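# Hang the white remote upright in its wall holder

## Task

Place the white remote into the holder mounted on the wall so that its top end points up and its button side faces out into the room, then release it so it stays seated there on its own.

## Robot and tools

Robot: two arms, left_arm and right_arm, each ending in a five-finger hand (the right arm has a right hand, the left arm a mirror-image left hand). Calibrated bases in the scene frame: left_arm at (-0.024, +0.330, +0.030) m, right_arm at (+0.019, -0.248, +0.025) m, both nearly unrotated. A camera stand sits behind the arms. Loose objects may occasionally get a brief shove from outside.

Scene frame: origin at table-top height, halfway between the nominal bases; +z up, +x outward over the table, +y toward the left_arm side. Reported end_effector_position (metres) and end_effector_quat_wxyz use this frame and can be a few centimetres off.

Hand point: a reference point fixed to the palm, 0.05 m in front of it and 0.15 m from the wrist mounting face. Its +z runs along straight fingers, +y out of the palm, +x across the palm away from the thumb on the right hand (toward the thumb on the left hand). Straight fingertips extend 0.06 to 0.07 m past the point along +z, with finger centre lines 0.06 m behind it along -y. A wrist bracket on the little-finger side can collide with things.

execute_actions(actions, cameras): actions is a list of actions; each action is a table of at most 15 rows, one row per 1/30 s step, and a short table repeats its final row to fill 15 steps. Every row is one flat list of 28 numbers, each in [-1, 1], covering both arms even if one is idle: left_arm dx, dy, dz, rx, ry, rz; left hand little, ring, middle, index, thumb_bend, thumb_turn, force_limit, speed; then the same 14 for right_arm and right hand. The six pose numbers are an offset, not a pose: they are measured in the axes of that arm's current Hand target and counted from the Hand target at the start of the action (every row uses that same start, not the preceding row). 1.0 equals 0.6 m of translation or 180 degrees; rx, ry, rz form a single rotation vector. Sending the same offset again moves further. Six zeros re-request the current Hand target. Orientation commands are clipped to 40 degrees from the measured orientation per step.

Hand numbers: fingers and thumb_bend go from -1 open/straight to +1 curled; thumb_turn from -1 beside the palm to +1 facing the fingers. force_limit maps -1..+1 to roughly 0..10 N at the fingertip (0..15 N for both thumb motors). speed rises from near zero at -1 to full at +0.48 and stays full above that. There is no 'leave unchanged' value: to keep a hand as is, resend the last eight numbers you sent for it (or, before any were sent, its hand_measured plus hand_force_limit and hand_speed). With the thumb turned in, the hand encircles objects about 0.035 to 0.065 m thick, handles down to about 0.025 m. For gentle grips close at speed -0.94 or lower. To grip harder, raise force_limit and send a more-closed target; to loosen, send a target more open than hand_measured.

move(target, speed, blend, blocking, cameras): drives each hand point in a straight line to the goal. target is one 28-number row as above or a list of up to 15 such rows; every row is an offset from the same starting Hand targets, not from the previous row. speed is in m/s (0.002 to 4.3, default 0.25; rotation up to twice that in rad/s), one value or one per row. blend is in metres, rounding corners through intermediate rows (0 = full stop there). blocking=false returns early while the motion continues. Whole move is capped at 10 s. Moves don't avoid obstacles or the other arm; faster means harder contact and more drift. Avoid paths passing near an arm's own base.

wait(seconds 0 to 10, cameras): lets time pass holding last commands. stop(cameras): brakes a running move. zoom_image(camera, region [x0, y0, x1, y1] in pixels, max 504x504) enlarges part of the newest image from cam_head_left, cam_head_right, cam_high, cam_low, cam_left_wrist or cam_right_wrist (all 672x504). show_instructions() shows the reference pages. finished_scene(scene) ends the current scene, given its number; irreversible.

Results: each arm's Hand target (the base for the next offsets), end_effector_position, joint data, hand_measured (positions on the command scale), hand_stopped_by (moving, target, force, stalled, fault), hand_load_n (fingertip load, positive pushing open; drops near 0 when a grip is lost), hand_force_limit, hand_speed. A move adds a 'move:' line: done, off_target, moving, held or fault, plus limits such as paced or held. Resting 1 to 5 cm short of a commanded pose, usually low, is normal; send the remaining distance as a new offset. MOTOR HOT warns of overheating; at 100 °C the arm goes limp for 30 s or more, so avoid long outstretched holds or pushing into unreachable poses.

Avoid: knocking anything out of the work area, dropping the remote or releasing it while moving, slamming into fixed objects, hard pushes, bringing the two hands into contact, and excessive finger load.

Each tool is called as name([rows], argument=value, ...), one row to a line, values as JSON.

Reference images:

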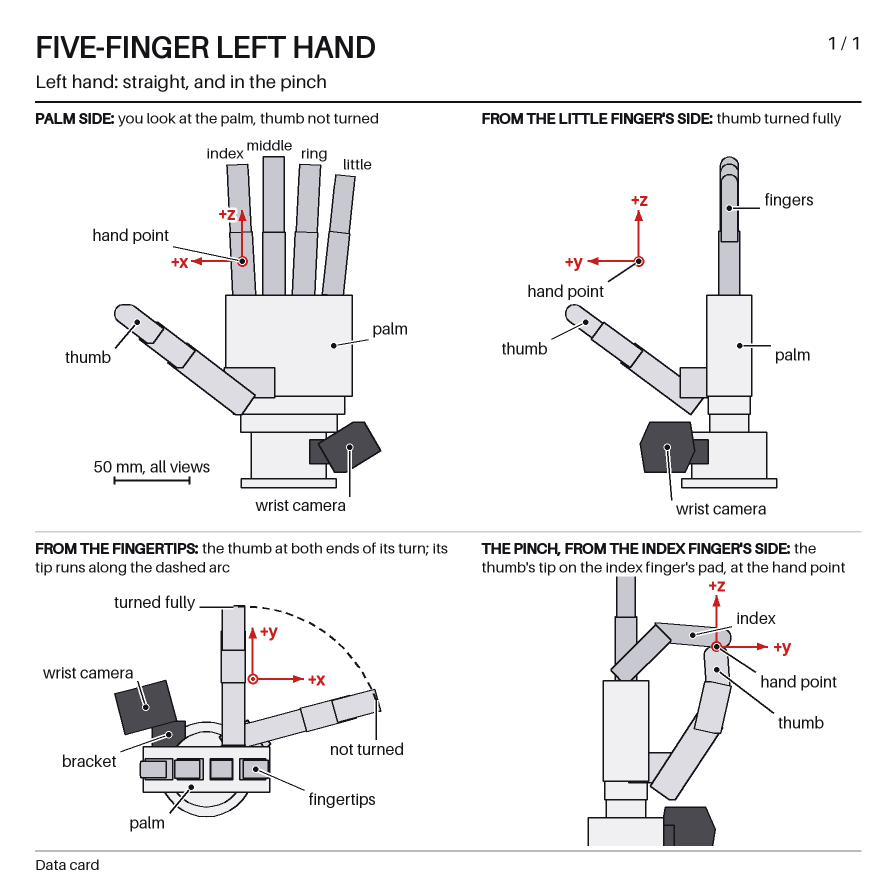

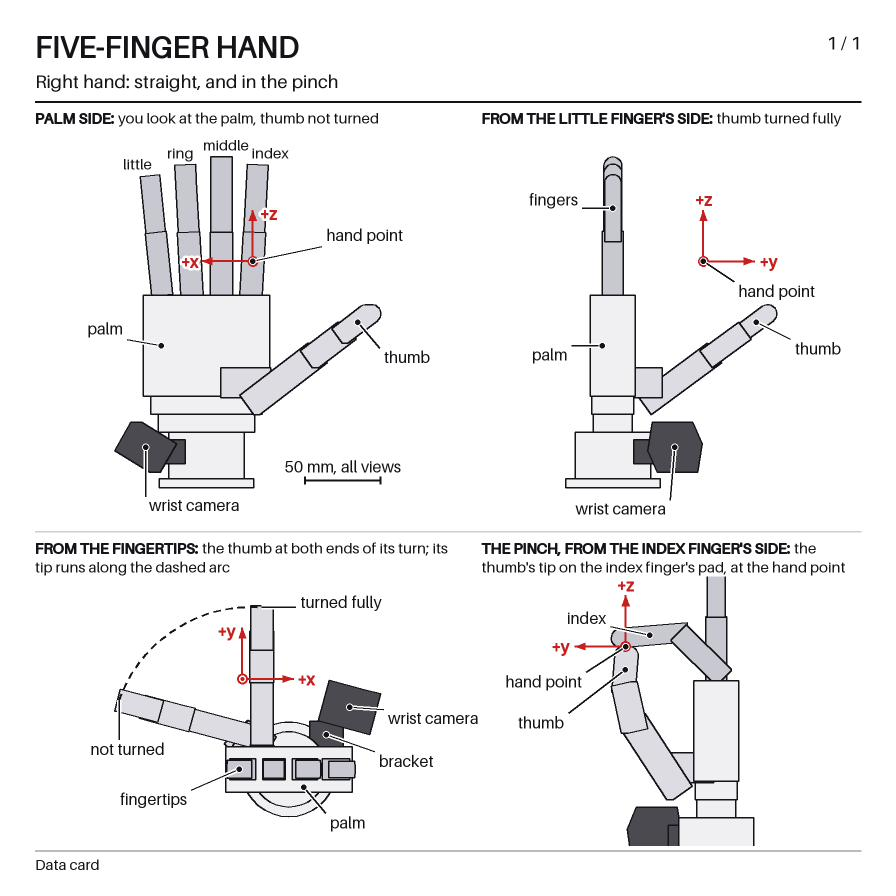

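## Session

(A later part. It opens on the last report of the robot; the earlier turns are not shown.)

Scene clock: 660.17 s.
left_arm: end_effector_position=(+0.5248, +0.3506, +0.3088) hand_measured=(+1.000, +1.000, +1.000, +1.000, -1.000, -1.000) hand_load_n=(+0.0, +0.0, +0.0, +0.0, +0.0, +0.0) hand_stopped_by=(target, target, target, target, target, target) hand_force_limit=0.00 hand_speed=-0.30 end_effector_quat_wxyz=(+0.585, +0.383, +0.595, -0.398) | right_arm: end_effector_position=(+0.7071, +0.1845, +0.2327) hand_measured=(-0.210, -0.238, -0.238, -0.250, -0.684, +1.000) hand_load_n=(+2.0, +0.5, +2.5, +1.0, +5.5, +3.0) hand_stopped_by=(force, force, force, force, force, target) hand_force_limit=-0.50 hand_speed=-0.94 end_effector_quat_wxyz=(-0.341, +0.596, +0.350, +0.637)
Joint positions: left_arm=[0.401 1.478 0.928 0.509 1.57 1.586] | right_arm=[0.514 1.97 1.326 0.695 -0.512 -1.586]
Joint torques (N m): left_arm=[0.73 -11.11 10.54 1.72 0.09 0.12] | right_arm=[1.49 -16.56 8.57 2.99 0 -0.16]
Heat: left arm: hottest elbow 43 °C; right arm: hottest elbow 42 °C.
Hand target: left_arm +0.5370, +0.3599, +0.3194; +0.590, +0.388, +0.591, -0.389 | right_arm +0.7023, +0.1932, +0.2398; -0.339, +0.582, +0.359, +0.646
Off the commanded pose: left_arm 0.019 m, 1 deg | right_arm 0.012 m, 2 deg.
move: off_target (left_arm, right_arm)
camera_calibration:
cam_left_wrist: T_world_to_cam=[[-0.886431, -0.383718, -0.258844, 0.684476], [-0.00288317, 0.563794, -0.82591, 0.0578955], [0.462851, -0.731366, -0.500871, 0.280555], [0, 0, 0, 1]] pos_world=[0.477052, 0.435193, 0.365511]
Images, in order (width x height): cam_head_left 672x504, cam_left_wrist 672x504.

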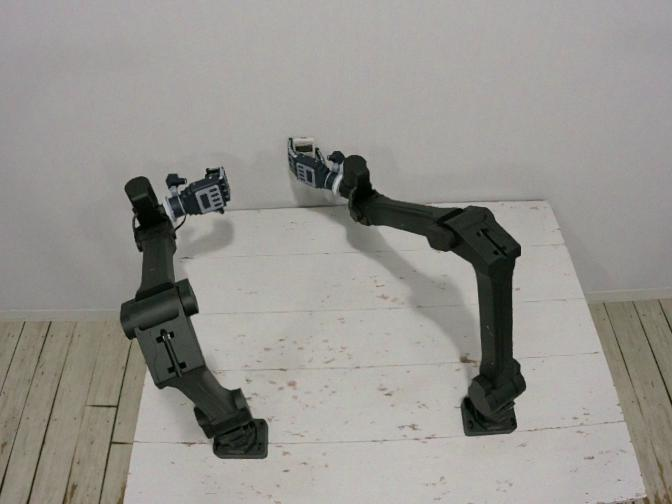

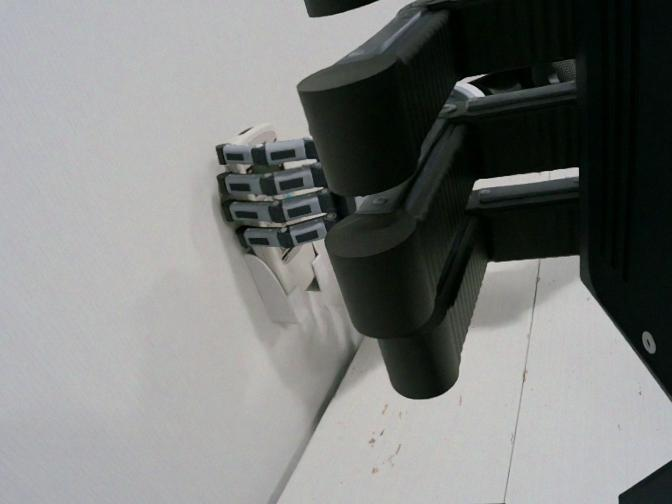

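move([
  [0,0,0,0,0,0,1,1,1,1,-1,-1,0,-0.3, 0,0,0,0,0,0,-0.1,-0.1,0.1,-0.45,-0.1,1,-0.5,-0.94],
  [0,0,0,0,0,0,1,1,1,1,-1,-1,0,-0.3, -0.0325,-0.0075,-0.0055,0,0,0,-0.1,-0.1,0.1,-0.45,-0.1,1,-0.5,-0.94],
], cameras=["cam_left_wrist","cam_right_wrist"], speed=0.05)

zoom_image(camera="cam_left_wrist", region=[155, 130, 335, 340])

Scene clock: 674.63 s.
left_arm: end_effector_position=(+0.5248, +0.3506, +0.3088) hand_measured=(+1.000, +1.000, +1.000, +1.000, -1.000, -1.000) hand_load_n=(+0.0, +0.0, +0.0, +0.0, +0.0, +0.0) hand_stopped_by=(target, target, target, target, target, target) hand_force_limit=0.00 hand_speed=-0.30 end_effector_quat_wxyz=(+0.585, +0.383, +0.595, -0.398) | right_arm: end_effector_position=(+0.7038, +0.1850, +0.2171) hand_measured=(-0.210, -0.238, -0.238, -0.450, -0.684, +1.000) hand_load_n=(+1.5, +0.0, +3.0, +0.0, +4.5, +2.5) hand_stopped_by=(force, force, force, target, force, target) hand_force_limit=-0.50 hand_speed=-0.94 end_effector_quat_wxyz=(-0.340, +0.592, +0.352, +0.640)
Joint positions: left_arm=[0.401 1.478 0.928 0.509 1.57 1.586] | right_arm=[0.517 1.993 1.306 0.746 -0.509 -1.591]
Joint torques (N m): left_arm=[0.62 -10.99 10.59 1.77 0.07 0.11] | right_arm=[1.38 -16.26 8.27 2.78 -0.03 -0.12]
Heat: left arm: hottest elbow 43 °C; right arm: hottest elbow 41 °C.
Hand target: left_arm +0.5370, +0.3599, +0.3194; +0.590, +0.388, +0.591, -0.389 | right_arm +0.6985, +0.1932, +0.2201; -0.339, +0.582, +0.359, +0.647
Off the commanded pose: left_arm 0.019 m, 1 deg | right_arm 0.010 m, 2 deg.
move: off_target (left_arm)
camera_calibration:
cam_left_wrist: T_world_to_cam=[[-0.886431, -0.383718, -0.258844, 0.684476], [-0.00288317, 0.563794, -0.82591, 0.0578955], [0.462851, -0.731366, -0.500871, 0.280555], [0, 0, 0, 1]] pos_world=[0.477052, 0.435193, 0.365511]
cam_right_wrist: T_world_to_cam=[[0.819954, -0.496891, 0.284208, -0.544464], [-0.0381139, -0.542783, -0.839008, 0.310958], [0.571158, 0.677116, -0.463996, -0.311768], [0, 0, 0, 1]] pos_world=[0.636356, 0.109346, 0.270978]
Images, in order (width x height): cam_left_wrist 672x504, cam_right_wrist 672x504.

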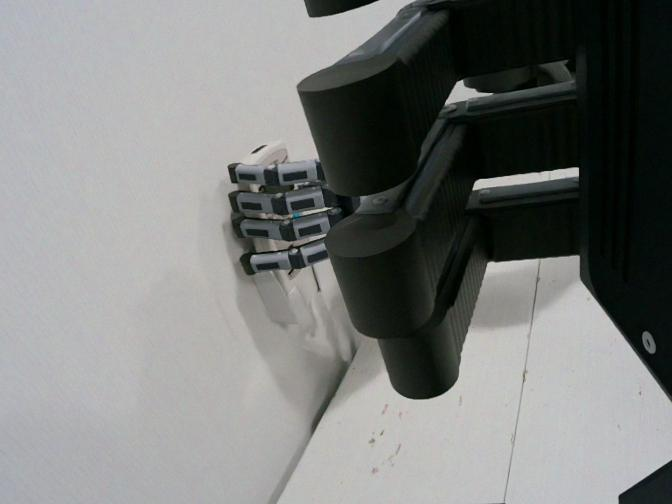

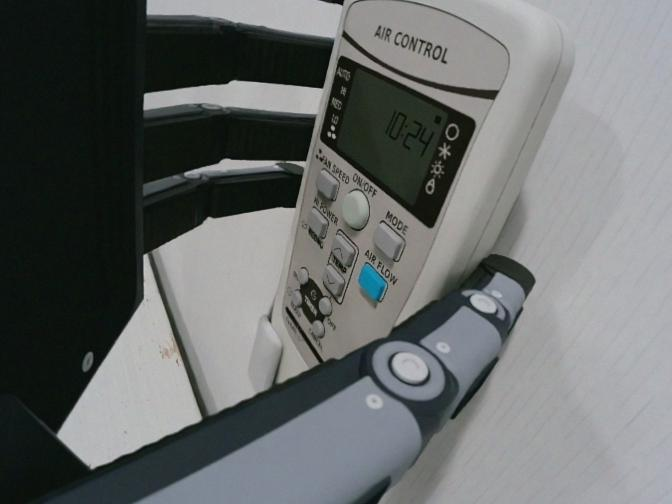

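Scaled by 2.400 from the camera's 672x504 image, which has a finer 960x720 frame.

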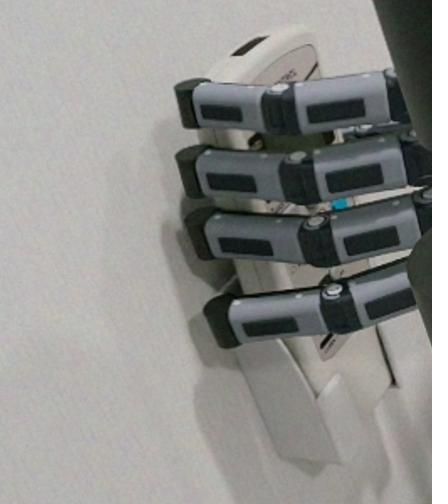

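move(target=[0,0,0,0,0,0,1,1,1,1,-1,-1,0,-0.3, -0.02,-0.003,-0.001,0,0,0,-0.1,-0.1,0.1,-0.45,-0.1,1,-0.5,-0.94], cameras=["cam_left_wrist","cam_right_wrist"], speed=0.05)

zoom_image(camera="cam_left_wrist", region=[155, 130, 335, 340])

Scene clock: 678.97 s.
left_arm: end_effector_position=(+0.5248, +0.3506, +0.3088) hand_measured=(+1.000, +1.000, +1.000, +1.000, -1.000, -1.000) hand_load_n=(+0.0, +0.0, +0.0, +0.0, -0.5, +0.0) hand_stopped_by=(target, target, target, target, target, target) hand_force_limit=0.00 hand_speed=-0.30 end_effector_quat_wxyz=(+0.585, +0.383, +0.595, -0.398) | right_arm: end_effector_position=(+0.7036, +0.1848, +0.2164) hand_measured=(-0.210, -0.238, -0.238, -0.450, -0.684, +1.000) hand_load_n=(+2.0, +0.5, +2.5, +0.0, +5.0, +1.0) hand_stopped_by=(force, force, force, target, force, target) hand_force_limit=-0.50 hand_speed=-0.94 end_effector_quat_wxyz=(-0.339, +0.586, +0.351, +0.647)
Joint positions: left_arm=[0.401 1.478 0.928 0.509 1.57 1.586] | right_arm=[0.517 2.002 1.301 0.777 -0.508 -1.592]
Joint torques (N m): left_arm=[0.62 -11.22 10.56 1.63 0.08 0.11] | right_arm=[1.49 -15.74 7.91 2.77 0 -0.12]
Heat: left arm: hottest elbow 44 °C; right arm: hottest elbow 41 °C.
Hand target: left_arm +0.5370, +0.3599, +0.3194; +0.590, +0.388, +0.591, -0.389 | right_arm +0.6979, +0.1937, +0.2081; -0.339, +0.582, +0.358, +0.647
Off the commanded pose: left_arm 0.019 m, 1 deg | right_arm 0.014 m, 1 deg.
move: off_target (left_arm, right_arm)
camera_calibration:
cam_left_wrist: T_world_to_cam=[[-0.886431, -0.383718, -0.258844, 0.684476], [-0.00288317, 0.563794, -0.82591, 0.0578955], [0.462851, -0.731366, -0.500871, 0.280555], [0, 0, 0, 1]] pos_world=[0.477052, 0.435193, 0.365511]
cam_right_wrist: T_world_to_cam=[[0.814598, -0.500265, 0.293539, -0.541842], [-0.0248614, -0.535729, -0.844024, 0.300755], [0.579493, 0.680243, -0.448841, -0.321624], [0, 0, 0, 1]] pos_world=[0.63524, 0.108841, 0.268538]
Images, in order (width x height): cam_left_wrist 672x504, cam_right_wrist 672x504.

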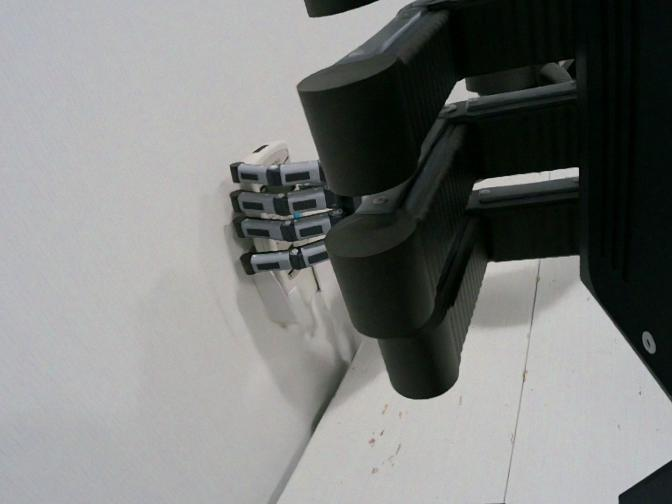

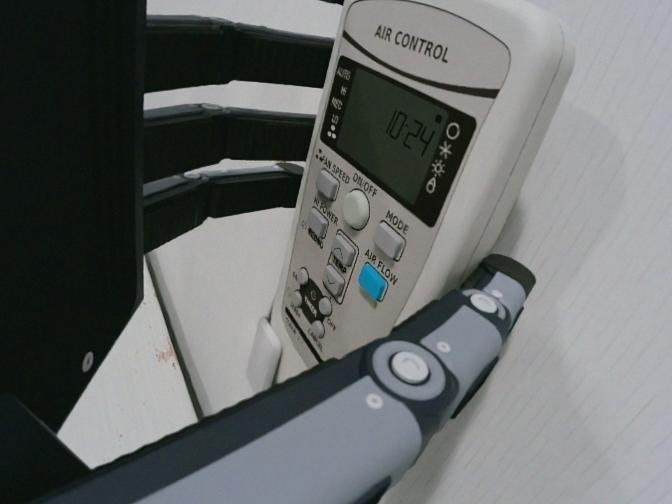

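Scaled by 2.400 from the camera's 672x504 image, which has a finer 960x720 frame.

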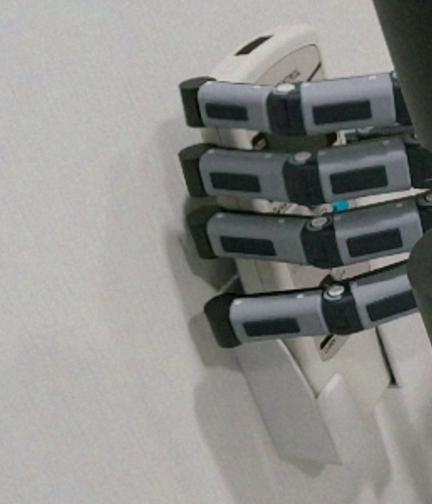

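move(target=[0,0,0,0,0,0,1,1,1,1,-1,-1,0,-0.3,0,0,0,0,0,0,-0.5,-0.5,-0.5,-0.6,-1,1,-0.5,-0.7], cameras=["cam_left_wrist","cam_head_left"])

Scene clock: 702.47 s.
left_arm: end_effector_position=(+0.5248, +0.3506, +0.3088) hand_measured=(+1.000, +1.000, +1.000, +1.000, -1.000, -1.000) hand_load_n=(+0.0, +0.0, +0.0, +0.0, +0.0, +0.0) hand_stopped_by=(target, target, target, target, target, target) hand_force_limit=0.00 hand_speed=-0.30 end_effector_quat_wxyz=(+0.585, +0.383, +0.595, -0.398) | right_arm: end_effector_position=(+0.7037, +0.1852, +0.2125) hand_measured=(-0.500, -0.500, -0.500, -0.600, -1.000, +1.000) hand_load_n=(+0.0, -0.5, +0.0, +0.0, +0.0, +0.0) hand_stopped_by=(target, target, target, target, target, target) hand_force_limit=-0.50 hand_speed=-0.70 end_effector_quat_wxyz=(-0.339, +0.588, +0.352, +0.645)
Joint positions: left_arm=[0.401 1.478 0.928 0.509 1.57 1.586] | right_arm=[0.518 2.007 1.301 0.777 -0.508 -1.592]
Joint torques (N m): left_arm=[0.85 -10.93 10.56 1.69 0.06 0.11] | right_arm=[2.32 -15.68 7.98 2.61 -0.03 -0.12]
Heat: left arm: hottest elbow 44 °C; right arm: hottest elbow 39 °C.
Hand target: left_arm +0.5370, +0.3599, +0.3194; +0.590, +0.388, +0.591, -0.389 | right_arm +0.6978, +0.1939, +0.2079; -0.339, +0.582, +0.359, +0.647
Off the commanded pose: left_arm 0.019 m, 1 deg | right_arm 0.011 m, 1 deg.
move: off_target (left_arm, right_arm)
camera_calibration:
cam_left_wrist: T_world_to_cam=[[-0.886431, -0.383718, -0.258844, 0.684476], [-0.00288317, 0.563794, -0.82591, 0.0578955], [0.462851, -0.731366, -0.500871, 0.280555], [0, 0, 0, 1]] pos_world=[0.477052, 0.435193, 0.365511]
Images, in order (width x height): cam_head_left 672x504, cam_left_wrist 672x504.

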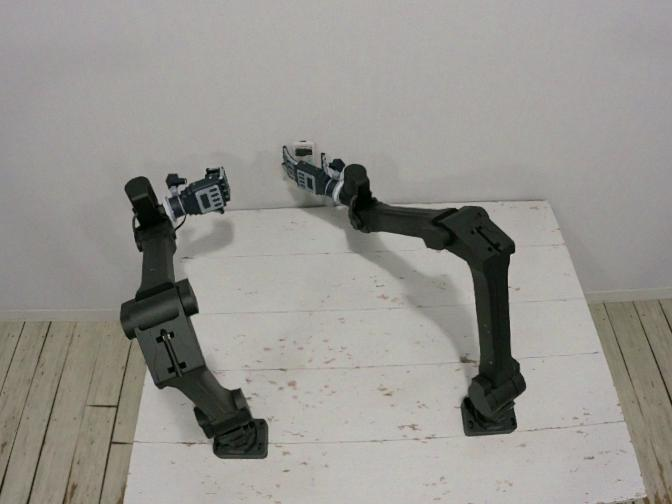

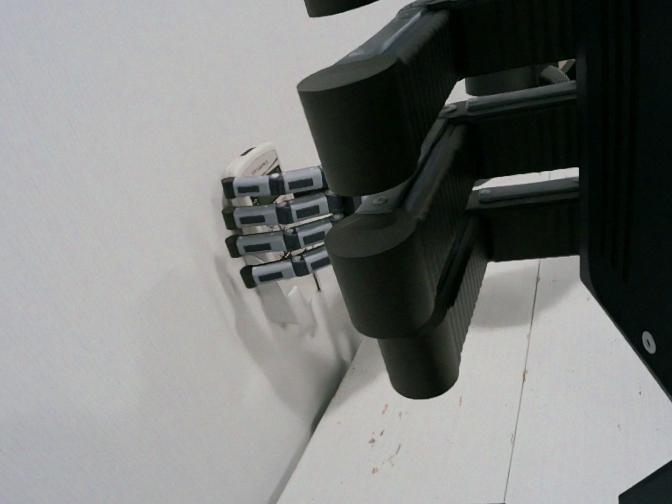

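move([
  [0,0,0,0,0,0,1,1,1,1,-1,-1,0,-0.3,0,-0.029,-0.017,0,0,0,-0.7,-0.7,-0.7,-0.8,-1,1,-0.5,-0.7],
  [0,0,0,0,0,0,1,1,1,1,-1,-1,0,-0.3,0,-0.2,-0.118,0,0,0,-0.7,-0.7,-0.7,-0.8,-1,1,-0.5,-0.7],
], speed=0.08, cameras=["cam_left_wrist","cam_head_left","cam_low"])

zoom_image(camera="cam_left_wrist", region=[155, 130, 335, 340])

Scene clock: 713.73 s.
left_arm: end_effector_position=(+0.5248, +0.3506, +0.3088) hand_measured=(+1.000, +1.000, +1.000, +1.000, -1.000, -1.000) hand_load_n=(+0.0, +0.0, +0.0, +0.0, +0.0, +0.0) hand_stopped_by=(target, target, target, target, target, target) hand_force_limit=0.00 hand_speed=-0.30 end_effector_quat_wxyz=(+0.585, +0.383, +0.595, -0.398) | right_arm: end_effector_position=(+0.5634, +0.1910, +0.1779) hand_measured=(-0.700, -0.700, -0.700, -0.800, -1.000, +1.000) hand_load_n=(+0.0, +0.0, +0.0, +0.0, +0.0, +0.0) hand_stopped_by=(target, target, target, target, target, target) hand_force_limit=-0.50 hand_speed=-0.70 end_effector_quat_wxyz=(-0.340, +0.598, +0.354, +0.633)
Joint positions: left_arm=[0.401 1.478 0.928 0.509 1.57 1.586] | right_arm=[0.666 1.846 0.924 0.958 -0.365 -1.601]
Joint torques (N m): left_arm=[0.62 -10.99 10.52 1.73 0.08 0.12] | right_arm=[1.38 -14.68 6.74 2.86 -0.03 -0.13]
Heat: left arm: hottest elbow 44 °C; right arm: hottest elbow 38 °C.
Hand target: left_arm +0.5370, +0.3599, +0.3194; +0.590, +0.388, +0.591, -0.389 | right_arm +0.5590, +0.1947, +0.1947; -0.339, +0.582, +0.359, +0.646
Off the commanded pose: left_arm 0.019 m, 1 deg | right_arm 0.018 m, 2 deg.
move: off_target (left_arm, right_arm)
camera_calibration:
cam_left_wrist: T_world_to_cam=[[-0.886431, -0.383718, -0.258844, 0.684476], [-0.00288317, 0.563794, -0.82591, 0.0578955], [0.462851, -0.731366, -0.500871, 0.280555], [0, 0, 0, 1]] pos_world=[0.477052, 0.435193, 0.365511]
Images, in order (width x height): cam_head_left 672x504, cam_low 672x504, cam_left_wrist 672x504.

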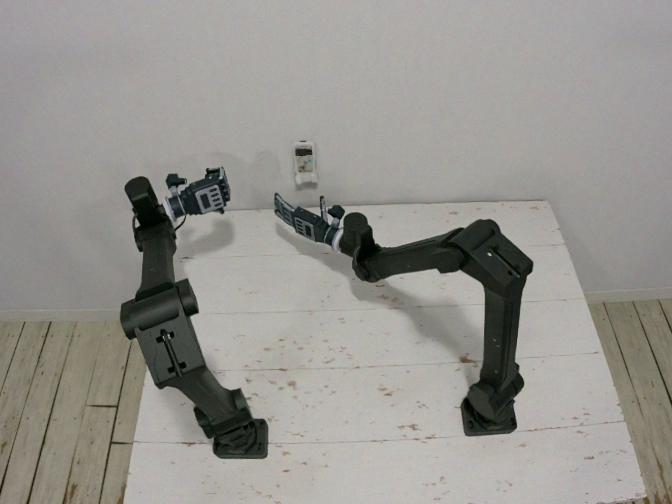

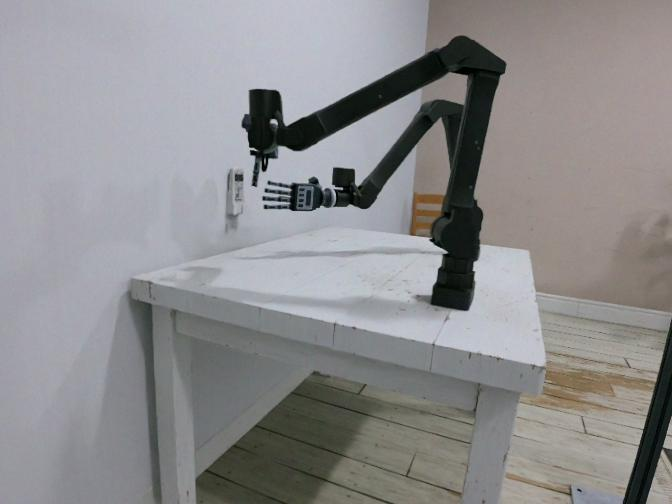

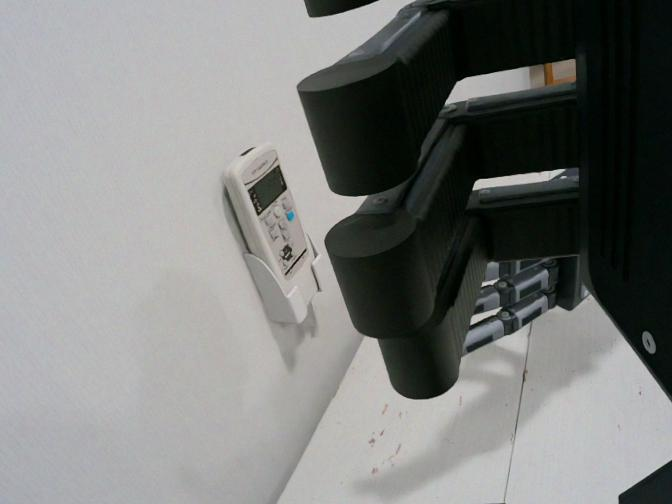

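Scaled by 2.400 from the camera's 672x504 image, which has a finer 960x720 frame.

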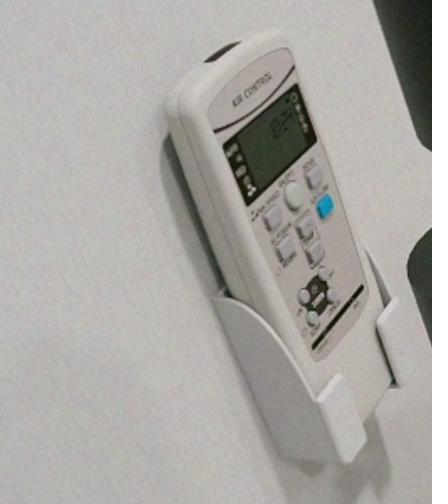

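finished_scene(scene=1)

The scene is finished: the task was done.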